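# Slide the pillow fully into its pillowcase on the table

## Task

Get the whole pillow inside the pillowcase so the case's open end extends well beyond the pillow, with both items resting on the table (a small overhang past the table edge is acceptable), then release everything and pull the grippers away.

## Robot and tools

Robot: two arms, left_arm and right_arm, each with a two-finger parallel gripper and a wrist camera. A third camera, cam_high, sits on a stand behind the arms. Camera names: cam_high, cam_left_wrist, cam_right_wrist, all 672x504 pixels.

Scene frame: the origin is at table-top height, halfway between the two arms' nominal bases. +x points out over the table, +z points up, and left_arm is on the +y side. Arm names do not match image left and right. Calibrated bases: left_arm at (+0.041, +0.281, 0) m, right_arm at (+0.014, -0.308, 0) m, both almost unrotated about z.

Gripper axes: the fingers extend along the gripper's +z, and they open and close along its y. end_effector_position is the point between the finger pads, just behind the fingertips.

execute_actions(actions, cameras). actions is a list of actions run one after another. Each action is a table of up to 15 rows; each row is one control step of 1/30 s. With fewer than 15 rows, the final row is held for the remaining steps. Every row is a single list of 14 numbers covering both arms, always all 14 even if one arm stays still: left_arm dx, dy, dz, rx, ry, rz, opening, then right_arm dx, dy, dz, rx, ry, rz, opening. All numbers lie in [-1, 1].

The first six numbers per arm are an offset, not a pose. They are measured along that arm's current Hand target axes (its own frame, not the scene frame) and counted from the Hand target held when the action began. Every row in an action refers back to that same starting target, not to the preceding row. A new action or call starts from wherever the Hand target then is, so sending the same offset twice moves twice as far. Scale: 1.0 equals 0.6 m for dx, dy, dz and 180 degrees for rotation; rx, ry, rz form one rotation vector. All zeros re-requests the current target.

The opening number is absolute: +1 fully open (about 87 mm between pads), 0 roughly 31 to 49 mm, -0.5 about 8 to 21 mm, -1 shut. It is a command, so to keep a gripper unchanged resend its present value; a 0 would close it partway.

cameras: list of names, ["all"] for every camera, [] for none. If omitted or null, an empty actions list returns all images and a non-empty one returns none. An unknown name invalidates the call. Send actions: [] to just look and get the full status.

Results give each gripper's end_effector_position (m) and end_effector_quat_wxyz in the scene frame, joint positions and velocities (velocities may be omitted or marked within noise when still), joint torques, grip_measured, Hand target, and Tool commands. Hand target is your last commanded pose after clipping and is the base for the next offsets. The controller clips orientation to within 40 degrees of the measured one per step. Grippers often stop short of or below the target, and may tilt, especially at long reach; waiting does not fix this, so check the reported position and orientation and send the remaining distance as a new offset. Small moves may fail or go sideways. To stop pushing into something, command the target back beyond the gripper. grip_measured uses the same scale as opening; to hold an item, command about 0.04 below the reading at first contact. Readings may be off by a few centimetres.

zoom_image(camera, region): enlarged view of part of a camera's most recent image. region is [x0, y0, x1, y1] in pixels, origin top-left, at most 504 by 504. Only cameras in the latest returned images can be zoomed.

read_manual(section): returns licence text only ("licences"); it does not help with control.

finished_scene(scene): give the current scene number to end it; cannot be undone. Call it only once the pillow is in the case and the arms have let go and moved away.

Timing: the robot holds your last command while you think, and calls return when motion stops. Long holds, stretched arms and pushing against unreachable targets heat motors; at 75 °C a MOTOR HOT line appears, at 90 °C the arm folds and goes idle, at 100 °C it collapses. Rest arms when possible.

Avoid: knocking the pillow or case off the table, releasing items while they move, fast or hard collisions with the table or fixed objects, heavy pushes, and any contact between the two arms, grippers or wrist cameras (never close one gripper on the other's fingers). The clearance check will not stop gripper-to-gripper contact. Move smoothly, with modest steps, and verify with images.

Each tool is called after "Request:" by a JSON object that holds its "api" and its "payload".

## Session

Request:
{"api": "execute_actions", "payload": {"actions": []}}

Scene clock: 0.00 s.
left_arm: end_effector_position=(+0.3467, +0.1553, +0.1752) grip_measured=+1.000 end_effector_quat_wxyz=(+0.391, -0.092, +0.909, -0.108) | right_arm: end_effector_position=(+0.3494, -0.1331, +0.1561) grip_measured=+1.000 end_effector_quat_wxyz=(+0.394, +0.003, +0.859, +0.327)
Joint positions: left_arm=[-0.378 1.18 0.998 -0.569 -0.19 -0.545 1] | right_arm=[0.268 1.283 0.798 -0.052 -0.375 0.483 1]
Joint velocities: within noise
Joint torques (N m): no reading
Heat: left arm: 32 °C; right arm: 33 °C.
Hand target: left_arm +0.3468, +0.1551, +0.1778; +0.393, -0.092, +0.908, -0.109 | right_arm +0.3526, -0.1322, +0.1652; +0.405, +0.000, +0.853, +0.331
Tool commands: left_gripper/opening=+1.0 right_gripper/opening=+1.0

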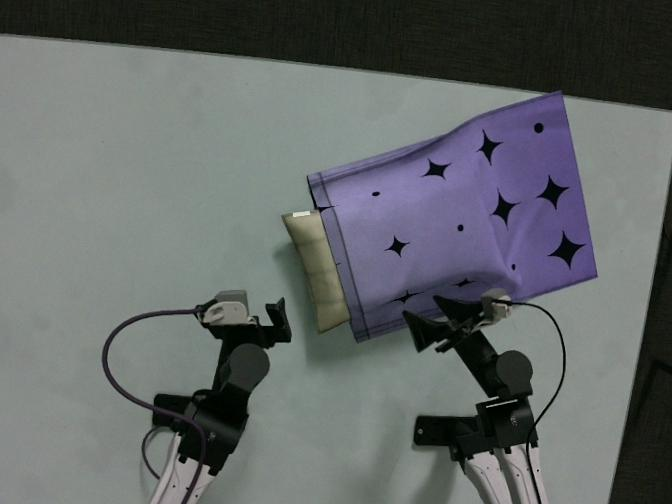

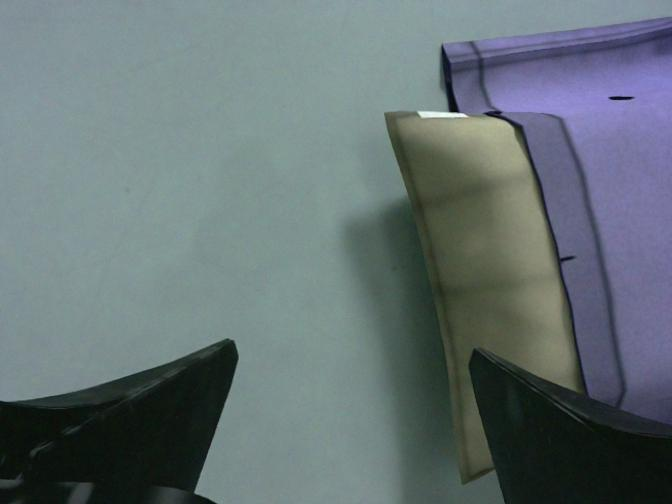

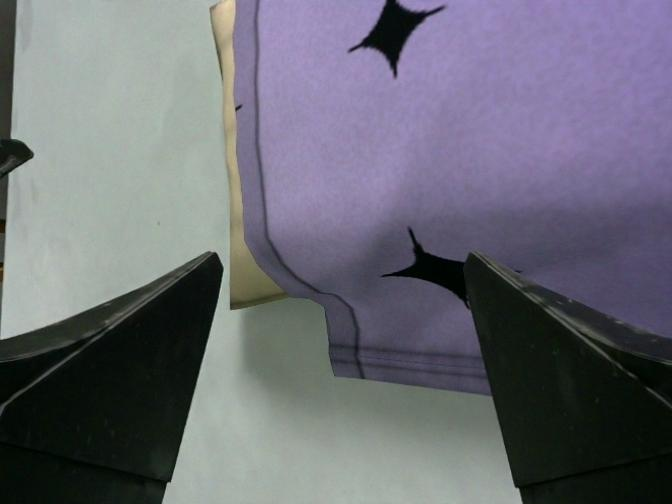

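Request:
{"api": "execute_actions", "payload": {"actions": [[[-0.023,-0.032,0.037,0.011,0.005,0.018,1,0.005,0.013,-0.02,-0.011,0.014,-0.024,1],[-0.047,-0.063,0.075,0.023,0.01,0.036,1,0.011,0.025,-0.04,-0.021,0.029,-0.048,1],[-0.07,-0.095,0.112,0.034,0.014,0.054,1,0.016,0.038,-0.06,-0.032,0.043,-0.072,1],[-0.0939,-0.1268,0.1492,0.0452,0.0192,0.0722,1,0.0217,0.0505,-0.0803,-0.0423,0.0571,-0.0961,1]],[[0,0,0,0.023,0.01,0.036,1,0,0,0,-0.021,0.029,-0.048,1],[0,0,0,0.0452,0.0192,0.0722,1,0,0,0,-0.0423,0.0571,-0.0961,1]],[[0,0,0,0.023,0.01,0.036,1,0,0,0,-0.021,0.029,-0.048,1],[0,0,0,0.0452,0.0192,0.0722,1,0,0,0,-0.0423,0.0571,-0.0961,1]],[[0,0,0,0.023,0.01,0.036,1,0,0,0,-0.021,0.029,-0.048,1],[0,0,0,0.0452,0.0192,0.0722,1,0,0,0,-0.0423,0.0571,-0.0961,1]],[[0,0,0,0.023,0.01,0.036,1,0,0,0,-0.021,0.029,-0.048,1],[0,0,0,0.0452,0.0192,0.0722,1,0,0,0,-0.0423,0.0571,-0.0961,1]],[[-0.037,0.041,0.057,0,0,0,1,-0.011,0.018,0.039,0,0,0,1],[-0.074,0.081,0.114,0,0,0,1,-0.022,0.037,0.078,0,0,0,1],[-0.1106,0.122,0.171,0,0,0,1,-0.0331,0.0555,0.1165,0,0,0,1]]], "cameras": ["all"]}}

Scene clock: 36.53 s.
left_arm: end_effector_position=(+0.5589, -0.0023, +0.1443) grip_measured=+1.000 end_effector_quat_wxyz=(+0.327, +0.539, +0.754, -0.184) | right_arm: end_effector_position=(+0.2540, -0.0982, +0.1350) grip_measured=+1.000 end_effector_quat_wxyz=(-0.112, +0.796, -0.565, -0.187)
Joint positions: left_arm=[-0.353 2.572 2.755 -1.13 0.483 0.682 1] | right_arm=[0.608 1.7 1.5 -1.283 -0.432 -1.287 1]
Joint torques (N m): left_arm=[0.47 -13.08 9.66 1.35 0.13 -0.07] | right_arm=[0.02 -9.42 6.05 0.58 -0.14 0.28]
Heat: left arm: 34 °C; right arm: 38 °C.
Hand target: left_arm +0.5635, -0.0002, +0.1376; +0.265, +0.548, +0.770, -0.189 | right_arm +0.2555, -0.0984, +0.1402; -0.125, +0.796, -0.565, -0.176
Off the commanded pose: left_arm 0.008 m, 7 deg | right_arm 0.005 m, 2 deg.

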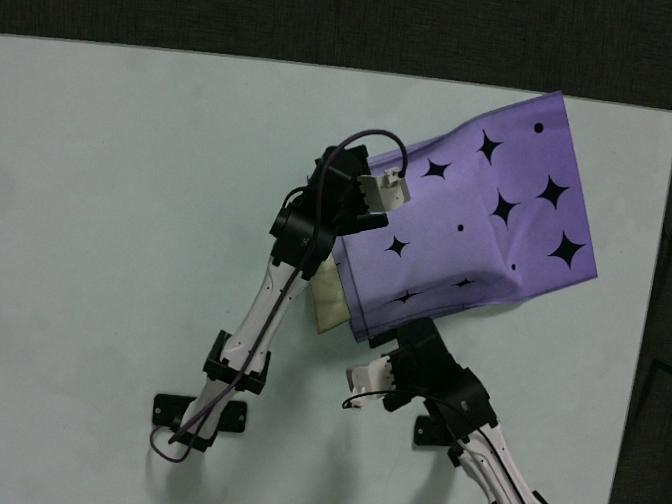

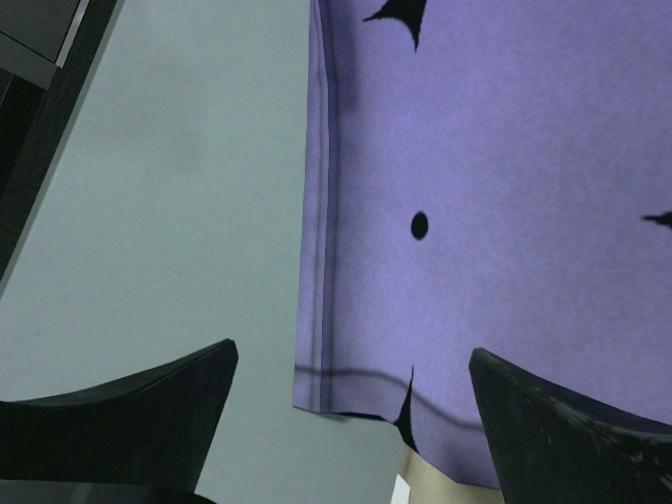

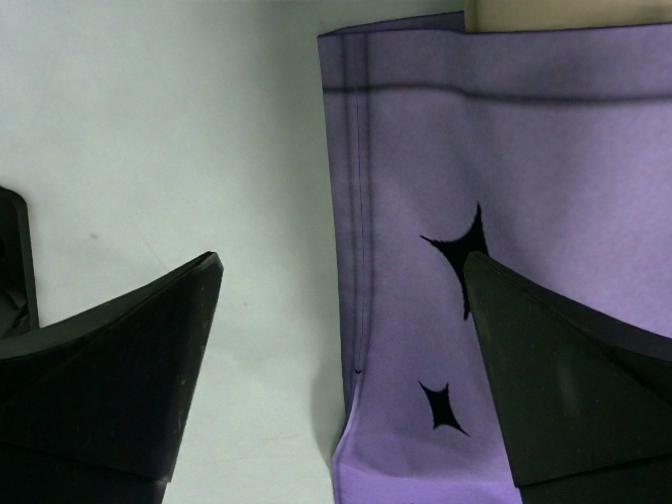

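Request:
{"api": "execute_actions", "payload": {"actions": [[[0.022,0.002,0.022,0,0,0,0.9,0.011,-0.006,0.03,0,0,0,0.7],[0.045,0.005,0.045,0,0,0,0.85,0.023,-0.013,0.06,0,0,0,0.4],[0.0674,0.0071,0.0674,0,0,0,0.8,0.0339,-0.0192,0.0892,0,0,0,0.3]],[[0.022,0.002,0.022,0,0,0,0.8,0.011,-0.006,0.03,0,0,0,0.3],[0.045,0.005,0.045,0,0,0,0.8,0.023,-0.013,0.06,0,0,0,0.3],[0.0674,0.0071,0.0674,0,0,0,0.8,0.0339,-0.0192,0.0892,0,0,0,0.3]]], "cameras": ["cam_left_wrist","cam_right_wrist"]}}

Scene clock: 60.30 s.
left_arm: end_effector_position=(+0.5701, +0.0133, +0.0293) grip_measured=+0.800 end_effector_quat_wxyz=(+0.264, +0.550, +0.769, -0.191) | right_arm: end_effector_position=(+0.2713, -0.0858, +0.0269) grip_measured=+0.300 end_effector_quat_wxyz=(-0.121, +0.797, -0.564, -0.181)
Joint positions: left_arm=[-0.322 2.699 2.589 -0.997 0.493 0.754 0.9] | right_arm=[0.613 1.826 1.213 -0.846 -0.425 -1.279 0.65]
Joint torques (N m): left_arm=[0.28 -16.38 5.6 1.24 0.27 0.03] | right_arm=[0.2 -6.99 6.95 0.67 -0.17 0.27]
Heat: left arm: 42 °C; right arm: 38 °C.
Hand target: left_arm +0.5668, +0.0157, +0.0241; +0.265, +0.548, +0.770, -0.190 | right_arm +0.2745, -0.0830, +0.0259; -0.125, +0.796, -0.565, -0.176
Off the commanded pose: left_arm 0.006 m, 0 deg | right_arm 0.004 m, 1 deg.
elbow stopped short (left arm): the move would have taken joint 3 (elbow) straighter than the controller allows.

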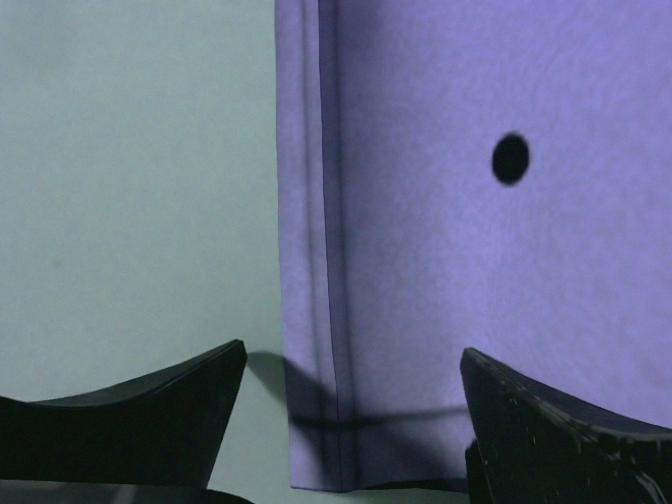

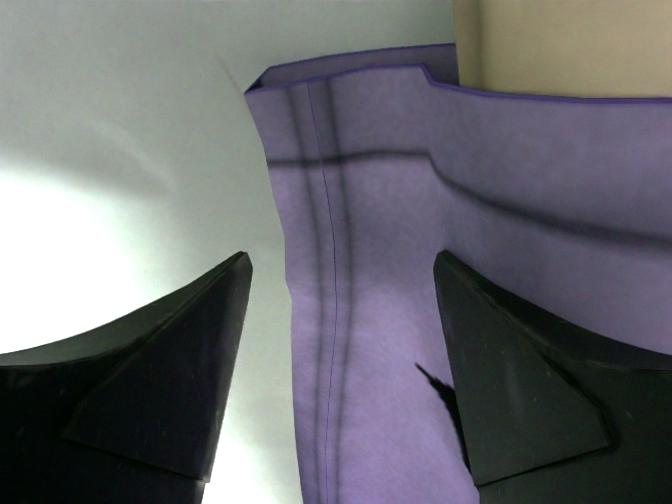

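Request:
{"api": "execute_actions", "payload": {"actions": [[[0.013,0,-0.01,0,0,0,0.8,-0.011,-0.007,0.005,0,0,0,0.3],[0.0263,0,-0.0205,0,0,0,0.8,-0.0226,-0.0135,0.0105,0,0,0,0.3]],[[0.01,0,0.013,0,0,0,0.8,0.008,0,0.016,0,0,0,0.3],[0.021,0,0.0269,0,0,0,0.8,0.0151,0,0.0325,0,0,0,0.3]],[[0,0,0,0,0,0,0.6,0,0,0,0,0,0,0.1],[0,0,0,0,0,0,0.4,0,0,0,0,0,0,-0.1],[0,0,0,0,0,0,0.2,0,0,0,0,0,0,-0.3],[0,0,0,0,0,0,0,0,0,0,0,0,0,-0.5]],[[0,0,0,0,0,0,-0.25,0,0,0,0,0,0,-0.65],[0,0,0,0,0,0,-0.5,0,0,0,0,0,0,-0.8],[0,0,0,0,0,0,-0.75,0,0,0,0,0,0,-0.95],[0,0,0,0,0,0,-1,0,0,0,0,0,0,-1]]], "cameras": ["all"]}}

Scene clock: 71.60 s.
left_arm: end_effector_position=(+0.5626, +0.0168, +0.0283) grip_measured=-0.802 end_effector_quat_wxyz=(+0.293, +0.553, +0.750, -0.215) | right_arm: end_effector_position=(+0.2806, -0.0632, +0.0115) grip_measured=-0.958 end_effector_quat_wxyz=(-0.137, +0.799, -0.559, -0.175)
Joint positions: left_arm=[-0.3 2.546 2.262 -0.778 0.568 0.77 0.099] | right_arm=[0.651 1.889 1.226 -0.744 -0.42 -1.24 0.021]
Joint torques (N m): left_arm=[0.9 -13.83 5.2 1.16 -0.33 0.12] | right_arm=[0.09 -6.84 5.87 0.58 -0.12 0.19]
Heat: left arm: 49 °C; right arm: 38 °C.
Hand target: left_arm +0.5603, +0.0346, +0.0035; +0.265, +0.549, +0.770, -0.189 | right_arm +0.2772, -0.0662, +0.0045; -0.125, +0.796, -0.565, -0.176
Off the commanded pose: left_arm 0.031 m, 5 deg | right_arm 0.008 m, 2 deg.

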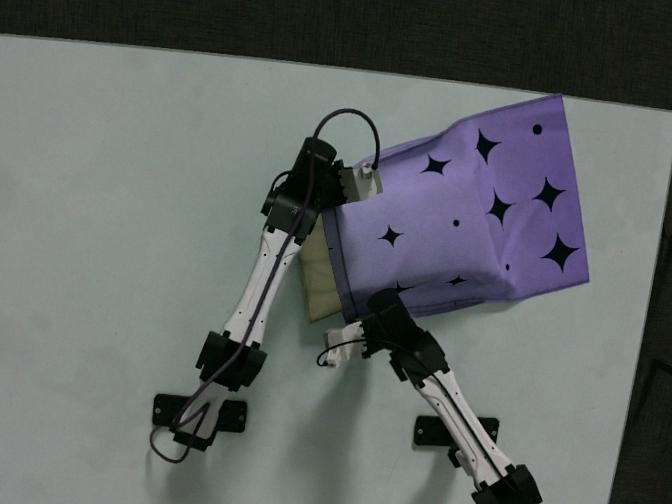

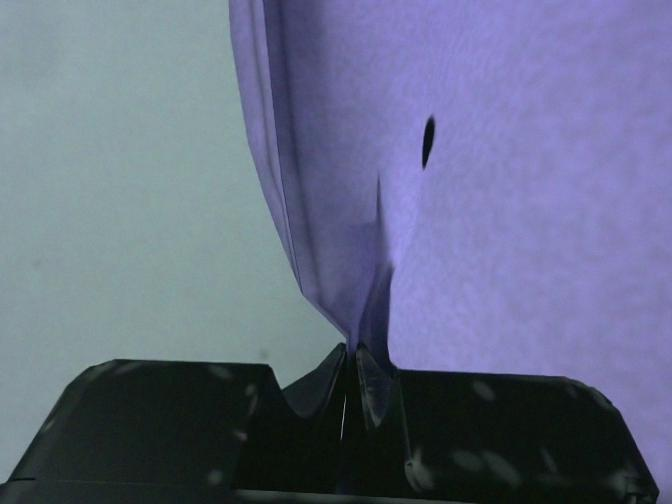

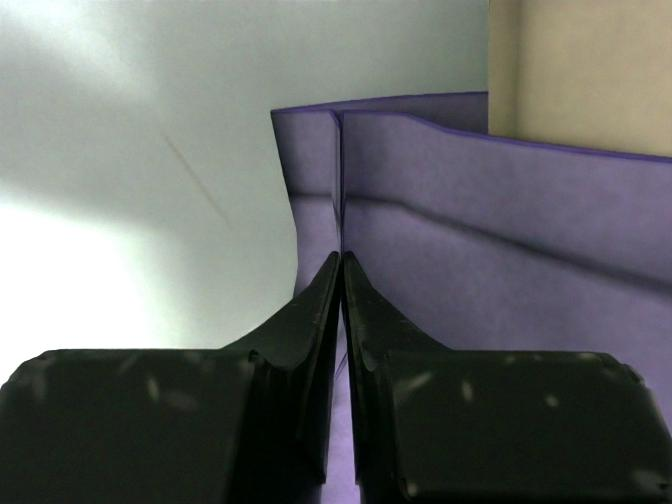

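Request:
{"api": "execute_actions", "payload": {"actions": [[[-0.028,-0.007,-0.031,0,-0.009,0,-1,-0.024,0.003,-0.037,0,-0.013,0,-1],[-0.055,-0.013,-0.063,0,-0.018,0,-1,-0.047,0.006,-0.074,0,-0.026,0,-1],[-0.0826,-0.0201,-0.0941,0,-0.0278,0,-1,-0.0708,0.0092,-0.1105,0,-0.0389,0,-1]],[[-0.027,-0.01,-0.037,0,-0.009,0,-1,-0.028,0.003,-0.034,0,-0.013,0,-1],[-0.054,-0.02,-0.074,0,-0.018,0,-1,-0.056,0.006,-0.067,0,-0.026,0,-1],[-0.0806,-0.0301,-0.1106,0,-0.0278,0,-1,-0.0837,0.0092,-0.101,0,-0.0389,0,-1]],[[-0.031,-0.016,-0.024,0,-0.009,0,-1,-0.025,0.009,-0.03,0.006,-0.013,0.007,-1],[-0.062,-0.032,-0.047,0,-0.018,0,-1,-0.049,0.017,-0.06,0.012,-0.026,0.014,-1],[-0.0934,-0.0476,-0.0706,0,-0.0278,0,-1,-0.0737,0.0263,-0.0905,0.0175,-0.0389,0.0216,-1]],[[-0.033,-0.016,-0.021,0,-0.009,0,-1,-0.028,0.009,-0.028,0.007,-0.013,0.006,-1],[-0.066,-0.032,-0.041,0,-0.018,0,-1,-0.055,0.017,-0.055,0.013,-0.026,0.013,-1],[-0.0992,-0.0476,-0.0622,0,-0.0278,0,-1,-0.0825,0.0263,-0.0825,0.02,-0.0389,0.0193,-1]]], "cameras": ["all"]}}

Scene clock: 103.63 s.
left_arm: end_effector_position=(+0.4755, +0.0045, +0.2829) grip_measured=-0.805 end_effector_quat_wxyz=(+0.372, +0.504, +0.727, -0.281) | right_arm: end_effector_position=(+0.2328, -0.0622, +0.2882) grip_measured=-0.958 end_effector_quat_wxyz=(-0.274, +0.684, -0.588, -0.333)
Joint positions: left_arm=[-0.335 2.162 2.5 -1.154 0.681 0.548 0.097] | right_arm=[0.528 1.591 1.853 -1.434 -0.821 -1.025 0.021]
Joint torques (N m): left_arm=[0.23 -12 11.19 1.83 0.43 -0.04] | right_arm=[-0.17 -5.5 9.17 0.83 -0.68 0.23]
Heat: left arm: 59 °C; right arm: 38 °C.
Hand target: left_arm +0.4803, +0.0003, +0.3003; +0.395, +0.507, +0.712, -0.282 | right_arm +0.2303, -0.0598, +0.3006; -0.285, +0.680, -0.582, -0.343
Off the commanded pose: left_arm 0.018 m, 3 deg | right_arm 0.013 m, 2 deg.

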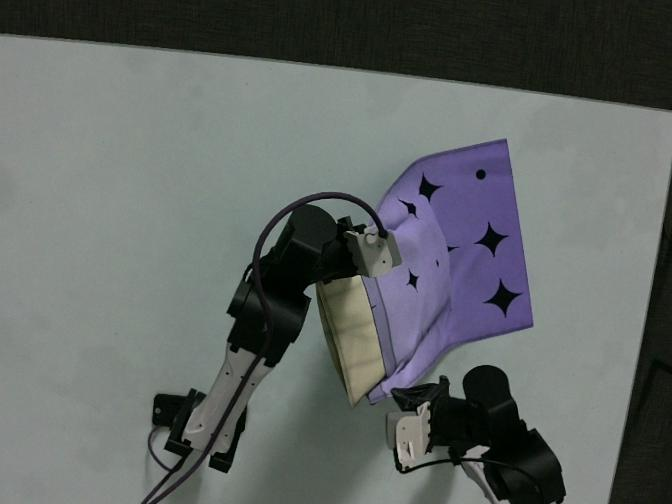

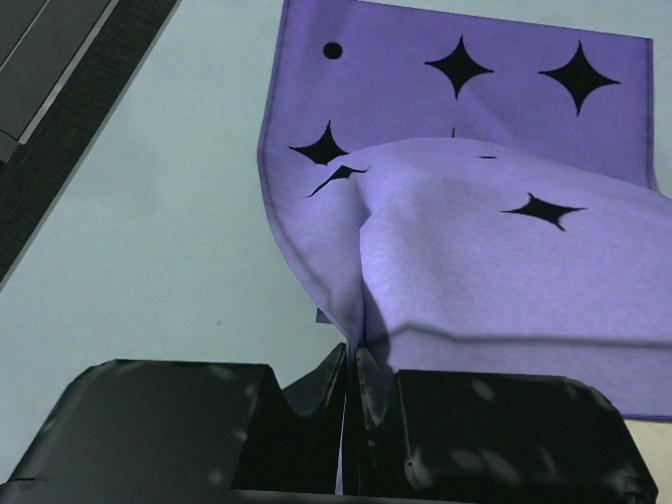

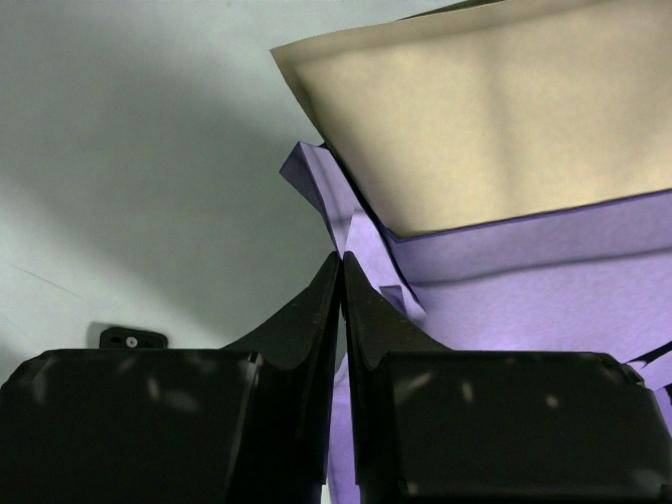

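Request:
{"api": "execute_actions", "payload": {"actions": [[[-0.024,-0.017,-0.017,0,-0.014,0,-1,-0.026,0.033,-0.013,0.011,-0.02,0.008,-1],[-0.048,-0.0347,-0.0333,0,-0.0278,0,-1,-0.0529,0.0658,-0.0267,0.0222,-0.0389,0.0167,-1]],[[-0.025,-0.017,-0.015,0,-0.014,0,-1,-0.026,0.033,-0.012,0.012,-0.02,0.007,-1],[-0.0507,-0.0347,-0.029,0,-0.0278,0,-1,-0.0529,0.0665,-0.025,0.0241,-0.0389,0.0139,-1]],[[-0.028,-0.018,-0.009,0,-0.014,0,-1,-0.027,0.019,-0.012,0,-0.02,0,-1],[-0.0558,-0.037,-0.0173,0,-0.0278,0,-1,-0.0535,0.0375,-0.0233,0,-0.0389,0,-1]],[[-0.028,-0.018,-0.006,0,-0.014,0,-1,-0.028,0.019,-0.008,0,-0.02,0,-1],[-0.0572,-0.037,-0.0123,0,-0.0278,0,-1,-0.056,0.0375,-0.0167,0,-0.0389,0,-1]]], "cameras": ["all"]}}

Scene clock: 120.37 s.
left_arm: end_effector_position=(+0.4013, -0.0304, +0.4252) grip_measured=-0.806 end_effector_quat_wxyz=(+0.489, +0.451, +0.648, -0.370) | right_arm: end_effector_position=(+0.1083, -0.0621, +0.4350) grip_measured=-0.958 end_effector_quat_wxyz=(-0.443, +0.532, -0.559, -0.457)
Joint positions: left_arm=[-0.422 1.844 2.325 -0.828 0.755 0.203 0.097] | right_arm=[0.719 1.039 1.646 -0.891 -0.828 -0.172 0.021]
Joint torques (N m): left_arm=[-0.03 -10.99 6.56 2.38 0.04 -0.03] | right_arm=[0.39 -0.44 5.87 1.97 -0.12 0.3]
Heat: left arm: 55 °C; right arm: 39 °C.
Hand target: left_arm +0.3999, -0.0302, +0.4402; +0.512, +0.451, +0.633, -0.366 | right_arm +0.1077, -0.0596, +0.4426; -0.455, +0.530, -0.547, -0.461
Off the commanded pose: left_arm 0.015 m, 3 deg | right_arm 0.008 m, 2 deg.

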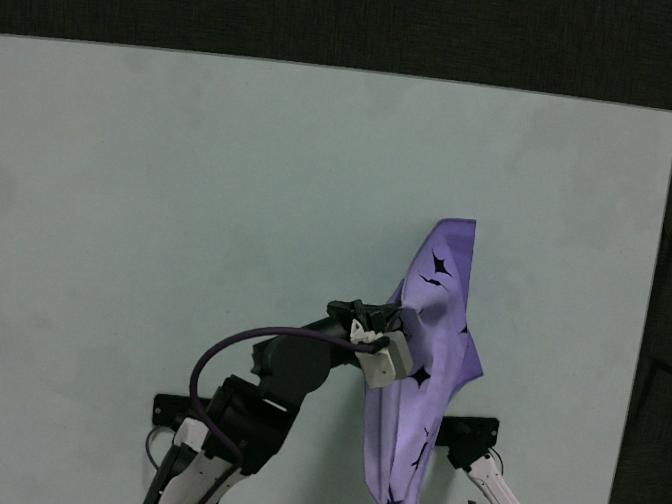

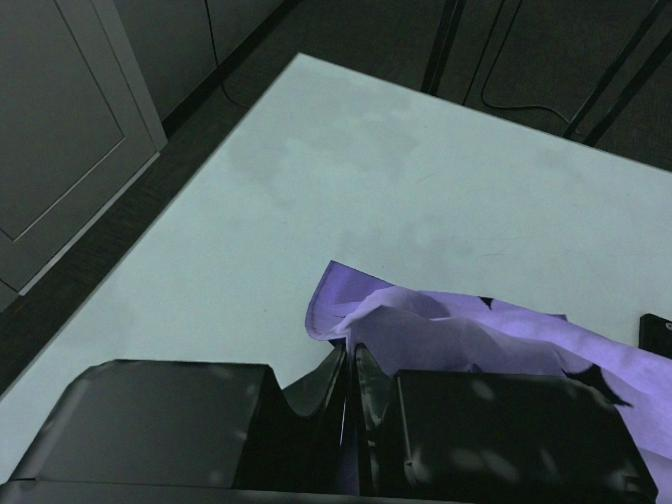

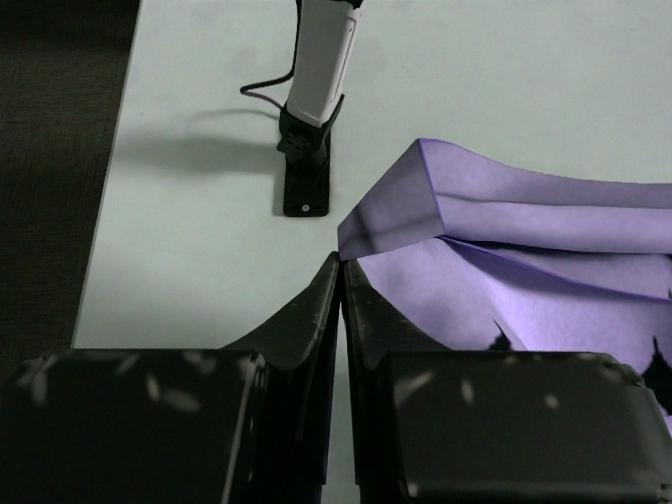

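Request:
{"api": "zoom_image", "payload": {"camera": "cam_high", "region": [340, 200, 500, 504]}}

Request:
{"api": "zoom_image", "payload": {"camera": "cam_right_wrist", "region": [320, 120, 672, 400]}}

Scaled by 1.658 from the camera's image (finer frame: 960x720).

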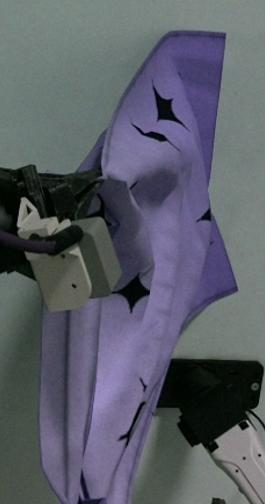

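Scaled by 1.432 from the camera's image (finer frame: 960x720).

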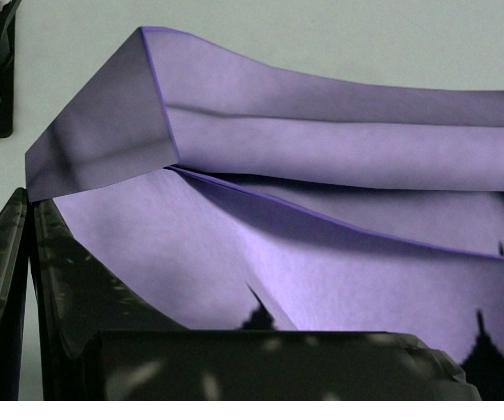

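Request:
{"api": "execute_actions", "payload": {"actions": [[[0.032,0.017,-0.017,-0.007,0.015,-0.002,-1,0.024,-0.004,0.037,0,0.015,0,-1],[0.064,0.034,-0.035,-0.014,0.03,-0.003,-1,0.047,-0.007,0.075,0,0.03,0,-1],[0.0965,0.0512,-0.052,-0.0217,0.0444,-0.0046,-1,0.071,-0.0107,0.112,0,0.0444,0,-1]],[[0.039,0.019,-0.01,-0.007,0.015,-0.003,-1,0.024,-0.005,0.036,0,0.015,0,-1],[0.078,0.037,-0.019,-0.014,0.03,-0.005,-1,0.047,-0.01,0.073,0,0.03,0,-1],[0.1168,0.0557,-0.0287,-0.0209,0.0444,-0.0076,-1,0.0712,-0.0153,0.1092,0,0.0444,0,-1]],[[0.042,0.015,0.003,-0.007,0.015,-0.003,-1,0.026,-0.005,0.037,0,0.015,0,-1],[0.085,0.03,0.006,-0.013,0.03,-0.007,-1,0.052,-0.01,0.073,0,0.03,0,-1],[0.1273,0.0452,0.009,-0.0196,0.0444,-0.0104,-1,0.0773,-0.0157,0.11,0,0.0444,0,-1]],[[0.04,0.016,0.016,-0.006,0.015,-0.004,-1,0.026,-0.005,0.037,0,0,0,-1],[0.079,0.031,0.033,-0.012,0.03,-0.009,-1,0.052,-0.011,0.073,0,0,0,-1],[0.1187,0.0472,0.0493,-0.018,0.0444,-0.0131,-1,0.0775,-0.0158,0.1102,0,0,0,-1]],[[0.034,0.011,0.025,-0.005,0.015,-0.005,-1,0.029,-0.003,0.032,0,0,0,-1],[0.068,0.022,0.049,-0.011,0.03,-0.01,-1,0.058,-0.005,0.064,0,0,0,-1],[0.1022,0.0328,0.0742,-0.016,0.0444,-0.0154,-1,0.0867,-0.0078,0.0962,0,0,0,-1]],[[0.025,0.006,0.028,-0.005,0.015,-0.006,-1,0.027,-0.003,0.023,0,0,0,-1],[0.051,0.011,0.056,-0.009,0.03,-0.012,-1,0.054,-0.005,0.046,0,0,0,-1],[0.0758,0.017,0.0847,-0.0137,0.0444,-0.0175,-1,0.0807,-0.0082,0.0685,0,0,0,-1]]], "cameras": ["all"]}}

Request:
{"api": "zoom_image", "payload": {"camera": "cam_high", "region": [200, 180, 520, 440]}}

Scene clock: 153.83 s.
left_arm: end_effector_position=(+0.4725, +0.1728, +0.0445) grip_measured=-0.806 end_effector_quat_wxyz=(+0.245, +0.389, +0.883, -0.098) | right_arm: end_effector_position=(+0.1455, +0.1423, +0.0443) grip_measured=-0.958 end_effector_quat_wxyz=(-0.325, +0.618, -0.630, -0.339)
Joint positions: left_arm=[-0.13 1.981 1.451 -0.592 0.299 0.584 0.097] | right_arm=[1.19 1.838 0.974 0.232 -0.327 -0.201 0.021]
Joint torques (N m): left_arm=[-0.27 -10.35 8.29 1.3 0.04 -0.06] | right_arm=[0.49 -7.71 7.43 1.8 0.02 0.22]
Heat: left arm: 53 °C; right arm: 37 °C.
Hand target: left_arm +0.4746, +0.1719, +0.0431; +0.245, +0.388, +0.883, -0.093 | right_arm +0.1461, +0.1468, +0.0453; -0.332, +0.614, -0.630, -0.341
Off the commanded pose: left_arm 0.003 m, 1 deg | right_arm 0.005 m, 1 deg.

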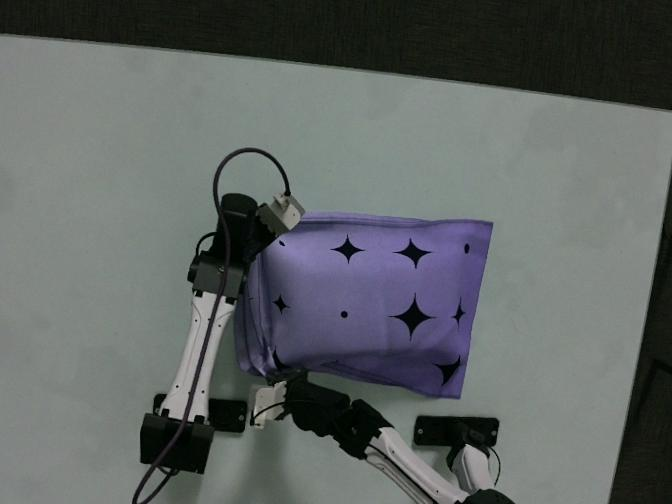

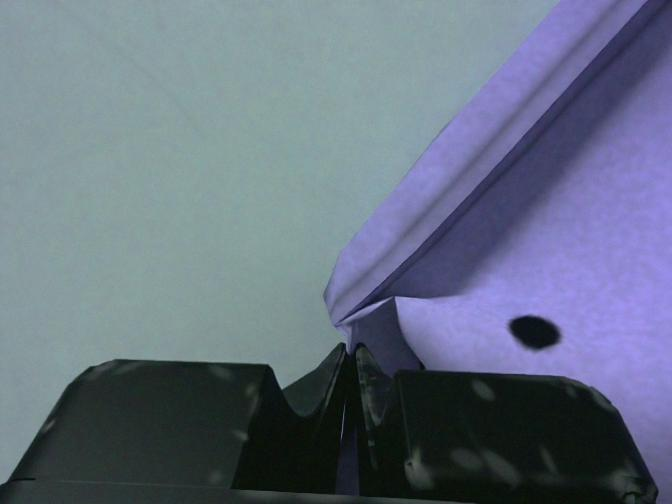

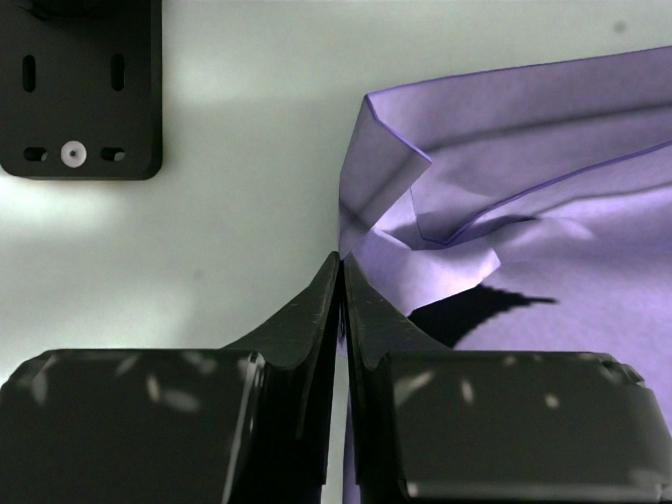

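Scaled by 1.575 from the camera's image (finer frame: 960x720).

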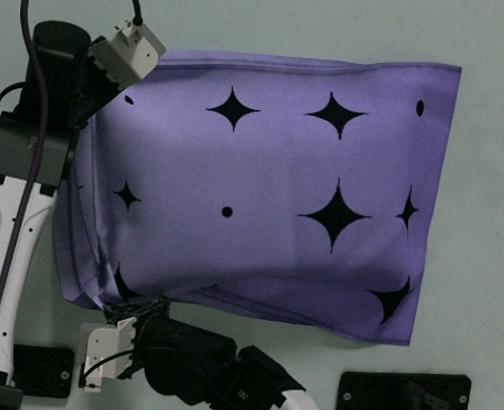

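Request:
{"api": "execute_actions", "payload": {"actions": [[[0.017,0.014,0.005,0,0,0,-1,0.002,0,0.018,0,0,0,-1],[0.033,0.028,0.01,0,0,0,-1,0.003,0,0.036,0,0,0,-1],[0.0498,0.0413,0.0143,0,0,0,-1,0.005,0,0.0532,0,0,0,-1]],[[0,0,0,0,0,0,-0.8,0,0,0,0,0,0,-0.8],[0,0,0,0,0,0,-0.6,0,0,0,0,0,0,-0.6],[0,0,0,0,0,0,-0.4,0,0,0,0,0,0,-0.4],[0,0,0,0,0,0,-0.2,0,0,0,0,0,0,-0.2],[0,0,0,0,0,0,0,0,0,0,0,0,0,0],[0,0,0,0,0,0,0.1,0,0,0,0,0,0,0.1]],[[0,0,-0.045,0,0,0,0.1,0,0,-0.045,0,0,0,0.1],[0,0,-0.09,0,0,0,0.1,0,0,-0.09,0,0,0,0.1],[0,0,-0.133,0,0,0,0.1,0,0,-0.133,0,0,0,0.1]],[[0,0,-0.05,0,0,0,0.1,0,0,-0.05,0,0,0,0.1],[0,0,-0.1,0,0,0,0.1,0,0,-0.1,0,0,0,0.1],[0,0,-0.15,0,0,0,0.1,0,0,-0.15,0,0,0,0.1]],[[0,0,-0.06,0,0,0,0.1,-0.02,0,-0.06,0,0,0,0.1],[0,0,-0.12,0,0,0,0.1,-0.04,0,-0.12,0,0,0,0.1],[0,0,-0.17,0,0,0,0.1,-0.06,0,-0.2,0,0,0,0.1]],[[0,0,-0.05,0,0,0,0.1,-0.02,0,-0.06,0,0,0,0.1],[0,0,-0.1,0,0,0,0.1,-0.04,0,-0.12,0,0,0,0.1],[0,0,-0.1,0,0,0,0.1,-0.06,0,-0.18,0,0,0,0.1]]], "cameras": ["all"]}}

Request:
{"api": "zoom_image", "payload": {"camera": "cam_high", "region": [190, 180, 520, 430]}}

Scene clock: 168.40 s.
left_arm: end_effector_position=(+0.3607, +0.3216, +0.3021) grip_measured=+0.100 end_effector_quat_wxyz=(+0.303, +0.369, +0.877, -0.047) | right_arm: end_effector_position=(+0.1474, -0.1207, +0.2994) grip_measured=+0.100 end_effector_quat_wxyz=(-0.342, +0.595, -0.642, -0.341)
Joint positions: left_arm=[0.312 1.623 2.056 -1.545 0.439 0.955 0.55] | right_arm=[0.446 1.065 1.43 -1.304 -0.848 -0.761 0.55]
Joint torques (N m): left_arm=[0.73 -6.63 8.21 1.09 0.34 0.06] | right_arm=[-0.24 -0.58 8.96 1.06 -0.53 0.03]
Heat: left arm: 51 °C; right arm: 38 °C.
Hand target: left_arm +0.3585, +0.3223, +0.3075; +0.246, +0.388, +0.883, -0.093 | right_arm +0.1482, -0.1215, +0.3034; -0.332, +0.614, -0.630, -0.341
Off the commanded pose: left_arm 0.006 m, 9 deg | right_arm 0.004 m, 3 deg.
joint sent to its limit (left arm) — joint 4 (wrist pitch), lower limit. The joint targets are off in orientation, not in position.

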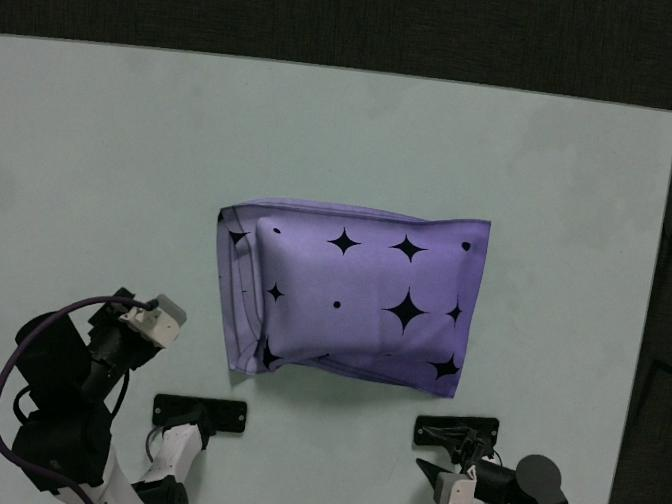

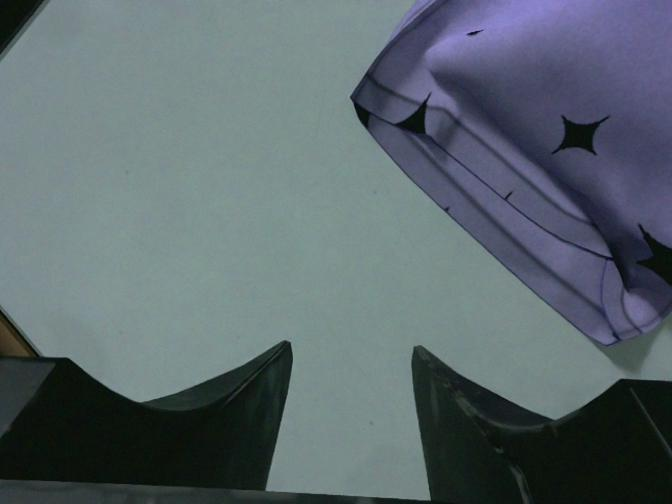

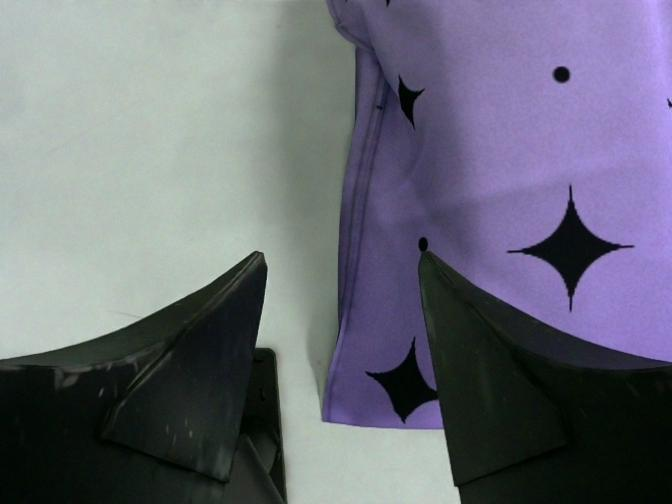

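Scaled by 1.527 from the camera's image (finer frame: 960x720).

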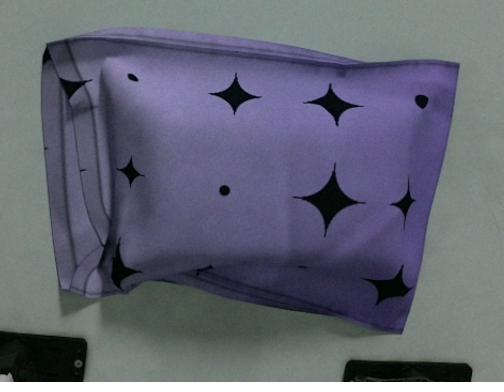

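Request:
{"api": "zoom_image", "payload": {"camera": "cam_high", "region": [205, 195, 305, 385]}}

Request:
{"api": "zoom_image", "payload": {"camera": "cam_left_wrist", "region": [340, 0, 672, 360]}}

Scaled by 2.653 from the camera's image (finer frame: 960x720).

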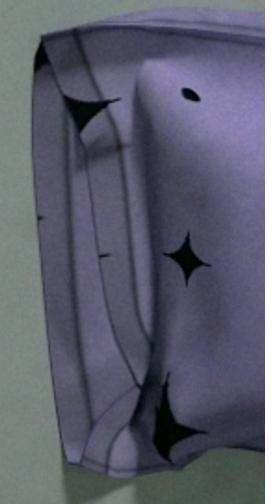

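Scaled by 1.400 from the camera's image (finer frame: 960x720).

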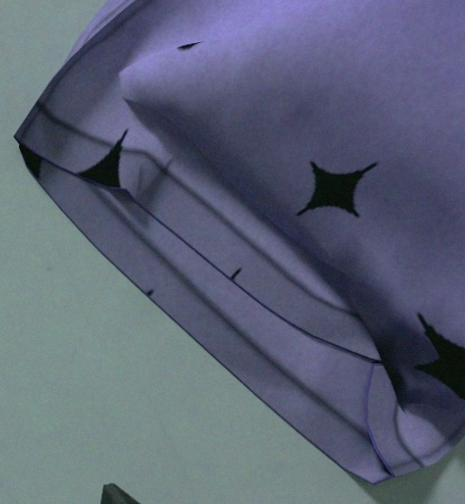

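Request:
{"api": "execute_actions", "payload": {"actions": [[[0,0.003,0.05,0,0,0,0.3,0,0,0,0,0,0,0.1],[-0.001,0.006,0.11,0,0,0,0.5,0,0,0,0,0,0,0.1],[-0.0018,0.0089,0.1669,0,0,0,0.6,0,0,0,0,0,0,0.1]],[[0,0.003,0.055,0,0,0,0.6,0,0,0,0,0,0,0.1],[-0.001,0.006,0.11,0,0,0,0.6,0,0,0,0,0,0,0.1],[-0.0018,0.0089,0.1669,0,0,0,0.6,0,0,0,0,0,0,0.1]],[[0,0.003,0.055,0,0,0,0.6,0,0,0,0,0,0,0.1],[-0.001,0.006,0.11,0,0,0,0.6,0,0,0,0,0,0,0.1],[-0.0018,0.0089,0.1669,0,0,0,0.6,0,0,0,0,0,0,0.1]]], "cameras": ["cam_left_wrist"]}}

Scene clock: 250.20 s.
left_arm: end_effector_position=(+0.4752, +0.2226, +0.0485) grip_measured=+0.600 end_effector_quat_wxyz=(+0.240, +0.392, +0.882, -0.101) | right_arm: end_effector_position=(+0.1465, -0.1225, +0.2965) grip_measured=+0.100 end_effector_quat_wxyz=(-0.324, +0.612, -0.636, -0.340)
Joint positions: left_arm=[-0.003 1.983 1.478 -0.667 0.355 0.712 0.8] | right_arm=[0.445 1.106 1.466 -1.375 -0.852 -0.836 0.55]
Joint torques (N m): left_arm=[0.24 -10.62 9.06 1.18 0.1 -0.06] | right_arm=[-0.39 -0.14 8.7 1.11 -0.45 -0.01]
Heat: left arm: 41 °C; right arm: 38 °C.
Hand target: left_arm +0.4809, +0.2247, +0.0505; +0.246, +0.388, +0.883, -0.093 | right_arm +0.1481, -0.1215, +0.3035; -0.332, +0.614, -0.629, -0.341
Off the commanded pose: left_arm 0.006 m, 1 deg | right_arm 0.007 m, 1 deg.

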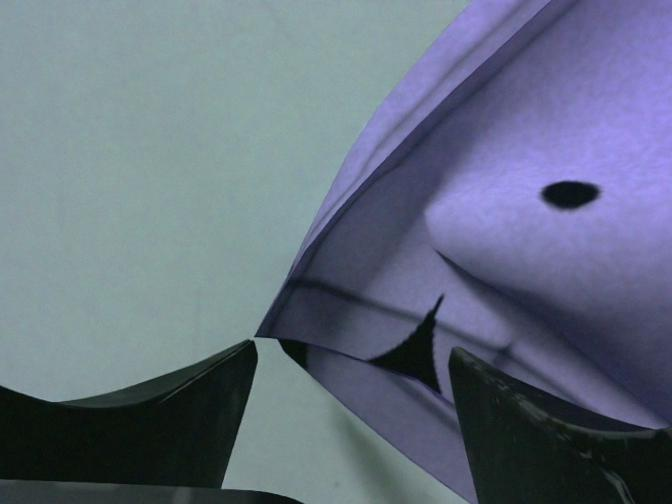

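Request:
{"api": "execute_actions", "payload": {"actions": [[[-0.021,-0.009,0.013,0,0,0,0.6,0,0,0,0,0,0,0.1],[-0.0428,-0.0187,0.0252,0,0,0,0.6,0,0,0,0,0,0,0.1]],[[0.02,-0.001,0.033,0,0,0,0.6,0,0,0,0,0,0,0.1],[0.0392,-0.002,0.0667,0,0,0,0.6,0,0,0,0,0,0,0.1]],[[0,0,0,0,0,0,0.4,0,0,0,0,0,0,0.1],[0,0,0,0,0,0,0.2,0,0,0,0,0,0,0.1],[0,0,0,0,0,0,0,0,0,0,0,0,0,0.1],[0,0,0,0,0,0,-0.2,0,0,0,0,0,0,0.1]],[[0,0,0,0,0,0,-0.4,0,0,0,0,0,0,0.1],[0,0,0,0,0,0,-0.6,0,0,0,0,0,0,0.1],[0,0,0,0,0,0,-0.8,0,0,0,0,0,0,0.1],[0,0,0,0,0,0,-1,0,0,0,0,0,0,0.1]],[[-0.009,0.017,0.003,0,0,0,-1,0,0,0,0,0,0,0.1],[-0.0183,0.0332,0.007,0,0,0,-1,0,0,0,0,0,0,0.1]],[[-0.009,0.017,0.003,0,0,0,-1,0,0,0,0,0,0,0.1],[-0.0183,0.0332,0.007,0,0,0,-1,0,0,0,0,0,0,0.1]]], "cameras": ["cam_high","cam_left_wrist"]}}

Request:
{"api": "zoom_image", "payload": {"camera": "cam_high", "region": [205, 185, 315, 395]}}

Scene clock: 261.87 s.
left_arm: end_effector_position=(+0.5420, +0.1957, +0.0266) grip_measured=-0.823 end_effector_quat_wxyz=(+0.273, +0.391, +0.874, -0.099) | right_arm: end_effector_position=(+0.1465, -0.1225, +0.2965) grip_measured=+0.100 end_effector_quat_wxyz=(-0.324, +0.612, -0.636, -0.340)
Joint positions: left_arm=[-0.047 2.209 1.711 -0.591 0.352 0.658 0.089] | right_arm=[0.445 1.106 1.466 -1.375 -0.852 -0.836 0.55]
Joint torques (N m): left_arm=[0.92 -9.47 9.28 0.97 -0.05 0.11] | right_arm=[-0.61 -0.29 8.99 1.05 -0.5 0.07]
Heat: left arm: 43 °C; right arm: 40 °C.
Hand target: left_arm +0.5378, +0.2055, +0.0086; +0.246, +0.388, +0.883, -0.093 | right_arm +0.1481, -0.1215, +0.3035; -0.332, +0.614, -0.629, -0.341
Off the commanded pose: left_arm 0.021 m, 3 deg | right_arm 0.007 m, 1 deg.

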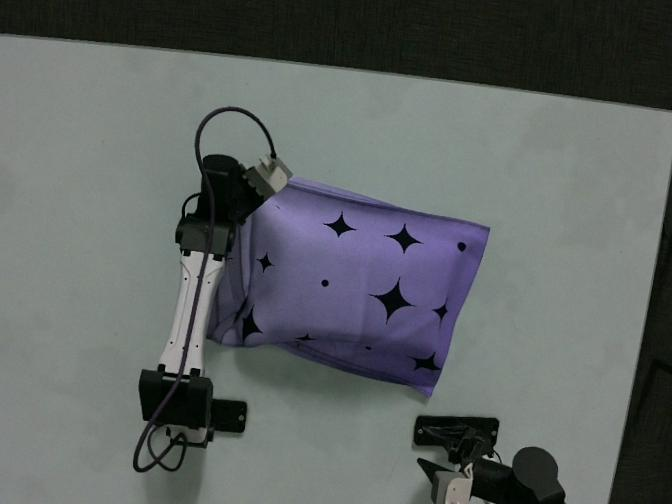

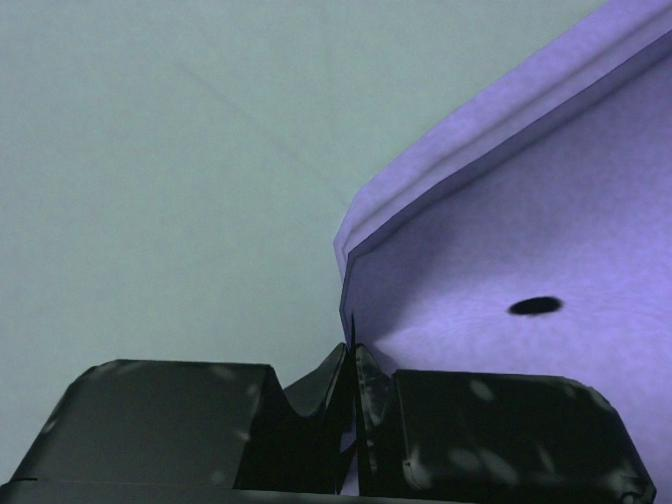

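Scaled by 2.400 from the camera's image (finer frame: 960x720).

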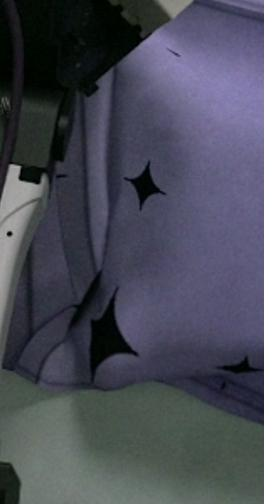

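Request:
{"api": "execute_actions", "payload": {"actions": [[[-0.022,0.007,-0.05,0,0,0,-1,0,0,0,0,0,0,0.1],[-0.044,0.0142,-0.0991,0,0,0,-1,0,0,0,0,0,0,0.1]],[[-0.022,0.007,-0.05,0,0,0,-1,0,0,0,0,0,0,0.1],[-0.044,0.0142,-0.0991,0,0,0,-1,0,0,0,0,0,0,0.1]]], "cameras": ["all"]}}

Request:
{"api": "zoom_image", "payload": {"camera": "cam_high", "region": [200, 170, 480, 410]}}

Scene clock: 284.33 s.
left_arm: end_effector_position=(+0.5336, +0.2205, +0.1390) grip_measured=-0.823 end_effector_quat_wxyz=(+0.248, +0.388, +0.882, -0.099) | right_arm: end_effector_position=(+0.1465, -0.1225, +0.2965) grip_measured=+0.100 end_effector_quat_wxyz=(-0.324, +0.612, -0.636, -0.340)
Joint positions: left_arm=[-0.001 2.208 2.179 -1.126 0.356 0.703 0.089] | right_arm=[0.445 1.106 1.466 -1.375 -0.852 -0.836 0.55]
Joint torques (N m): left_arm=[0.73 -11.17 10.8 1.02 0.11 0.07] | right_arm=[-0.39 -0.01 8.55 1 -0.51 0.03]
Heat: left arm: 47 °C; right arm: 41 °C.
Hand target: left_arm +0.5378, +0.2255, +0.1382; +0.245, +0.388, +0.883, -0.093 | right_arm +0.1481, -0.1215, +0.3035; -0.332, +0.614, -0.629, -0.341
Off the commanded pose: left_arm 0.007 m, 1 deg | right_arm 0.007 m, 1 deg.

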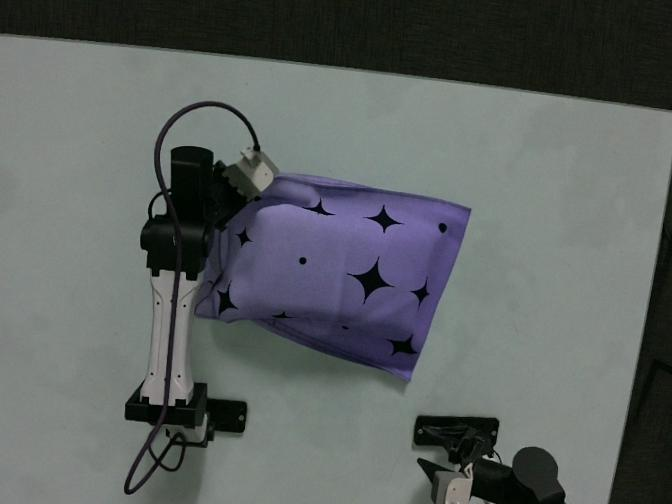

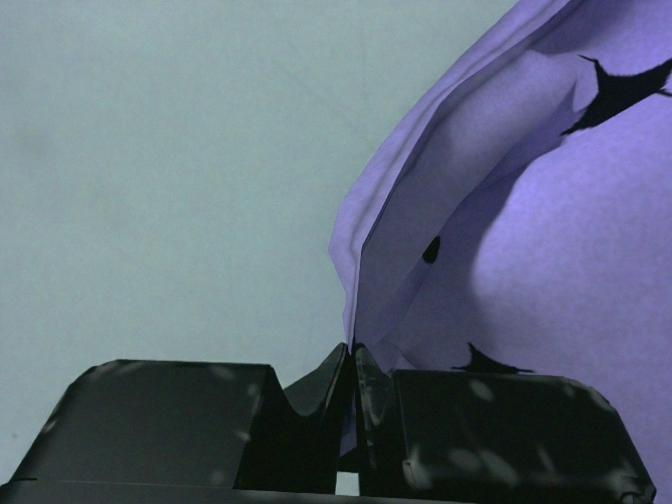

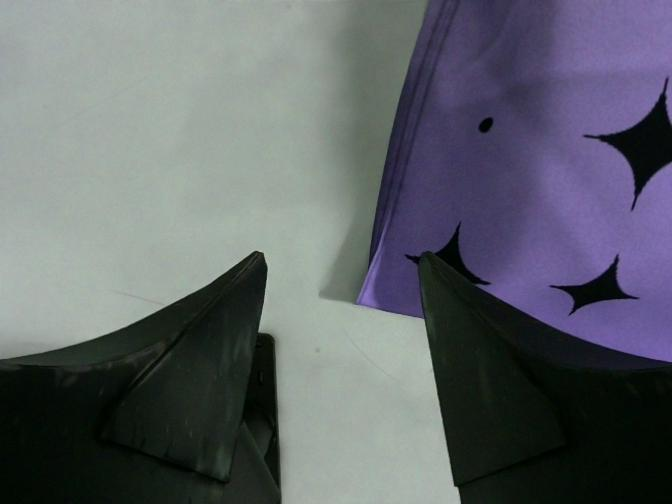

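Scaled by 1.800 from the camera's image (finer frame: 960x720).

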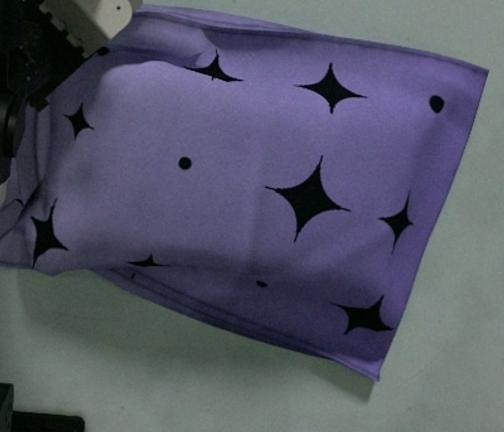

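Request:
{"api": "zoom_image", "payload": {"camera": "cam_high", "region": [185, 200, 275, 340]}}

Scaled by 3.600 from the camera's image (finer frame: 960x720).

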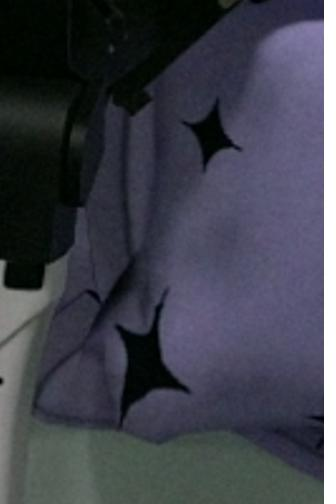

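Request:
{"api": "execute_actions", "payload": {"actions": [[[0.008,-0.004,0.021,0,0,0,-1,0.048,-0.051,0.006,0,0.022,0,0.3],[0.0115,-0.0065,0.032,0,0,0,-1,0.096,-0.103,0.012,0,0.043,0,0.5],[0.0153,-0.0087,0.0422,0,0,0,-1,0.1442,-0.1538,0.0172,0,0.065,0,0.6]],[[0.008,-0.004,0.021,0,0,0,-1,0.047,-0.051,0.016,0,0.022,0,0.6],[0.0115,-0.0065,0.032,0,0,0,-1,0.093,-0.102,0.032,0,0.043,0,0.6],[0.0153,-0.0087,0.0422,0,0,0,-1,0.1399,-0.1533,0.0481,0,0.065,0,0.6]],[[0.008,-0.004,0.021,0,0,0,-1,0.029,0,0.043,0,0.022,0,0.6],[0.0115,-0.0065,0.032,0,0,0,-1,0.057,0,0.087,0,0.043,0,0.6],[0.0153,-0.0087,0.0422,0,0,0,-1,0.0862,0,0.1298,0,0.065,0,0.6]]], "cameras": ["cam_high","cam_right_wrist"]}}

Scene clock: 316.10 s.
left_arm: end_effector_position=(+0.5410, +0.2068, +0.0648) grip_measured=-0.823 end_effector_quat_wxyz=(+0.253, +0.390, +0.880, -0.094) | right_arm: end_effector_position=(+0.3251, -0.2016, +0.0503) grip_measured=+0.600 end_effector_quat_wxyz=(-0.126, +0.689, -0.698, -0.146)
Joint positions: left_arm=[-0.032 2.207 1.877 -0.803 0.337 0.677 0.089] | right_arm=[0.249 1.791 1.274 -0.982 -0.383 -1.301 0.8]
Joint torques (N m): left_arm=[-0.35 -12.64 6.72 1.25 0.1 -0.07] | right_arm=[0.12 -7.72 5.71 0.62 -0.07 0.21]
Heat: left arm: 49 °C; right arm: 42 °C.
Hand target: left_arm +0.5379, +0.2055, +0.0585; +0.245, +0.388, +0.883, -0.093 | right_arm +0.3260, -0.2018, +0.0483; -0.127, +0.689, -0.700, -0.140
Off the commanded pose: left_arm 0.007 m, 1 deg | right_arm 0.002 m, 1 deg.

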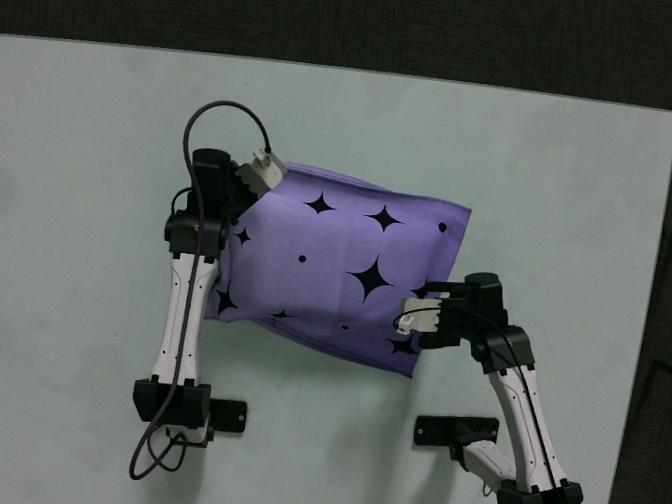

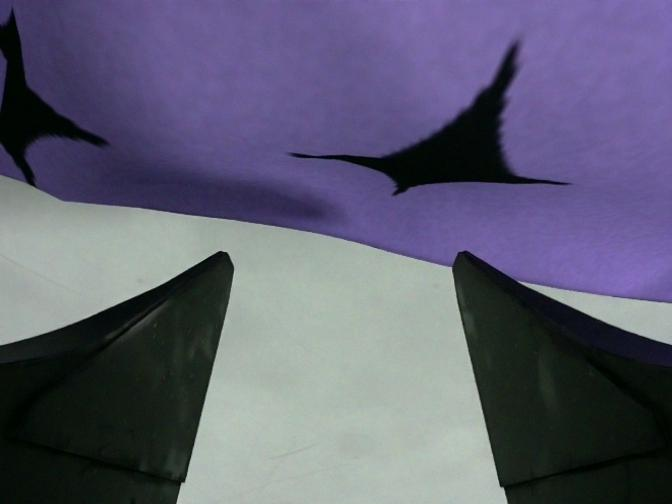

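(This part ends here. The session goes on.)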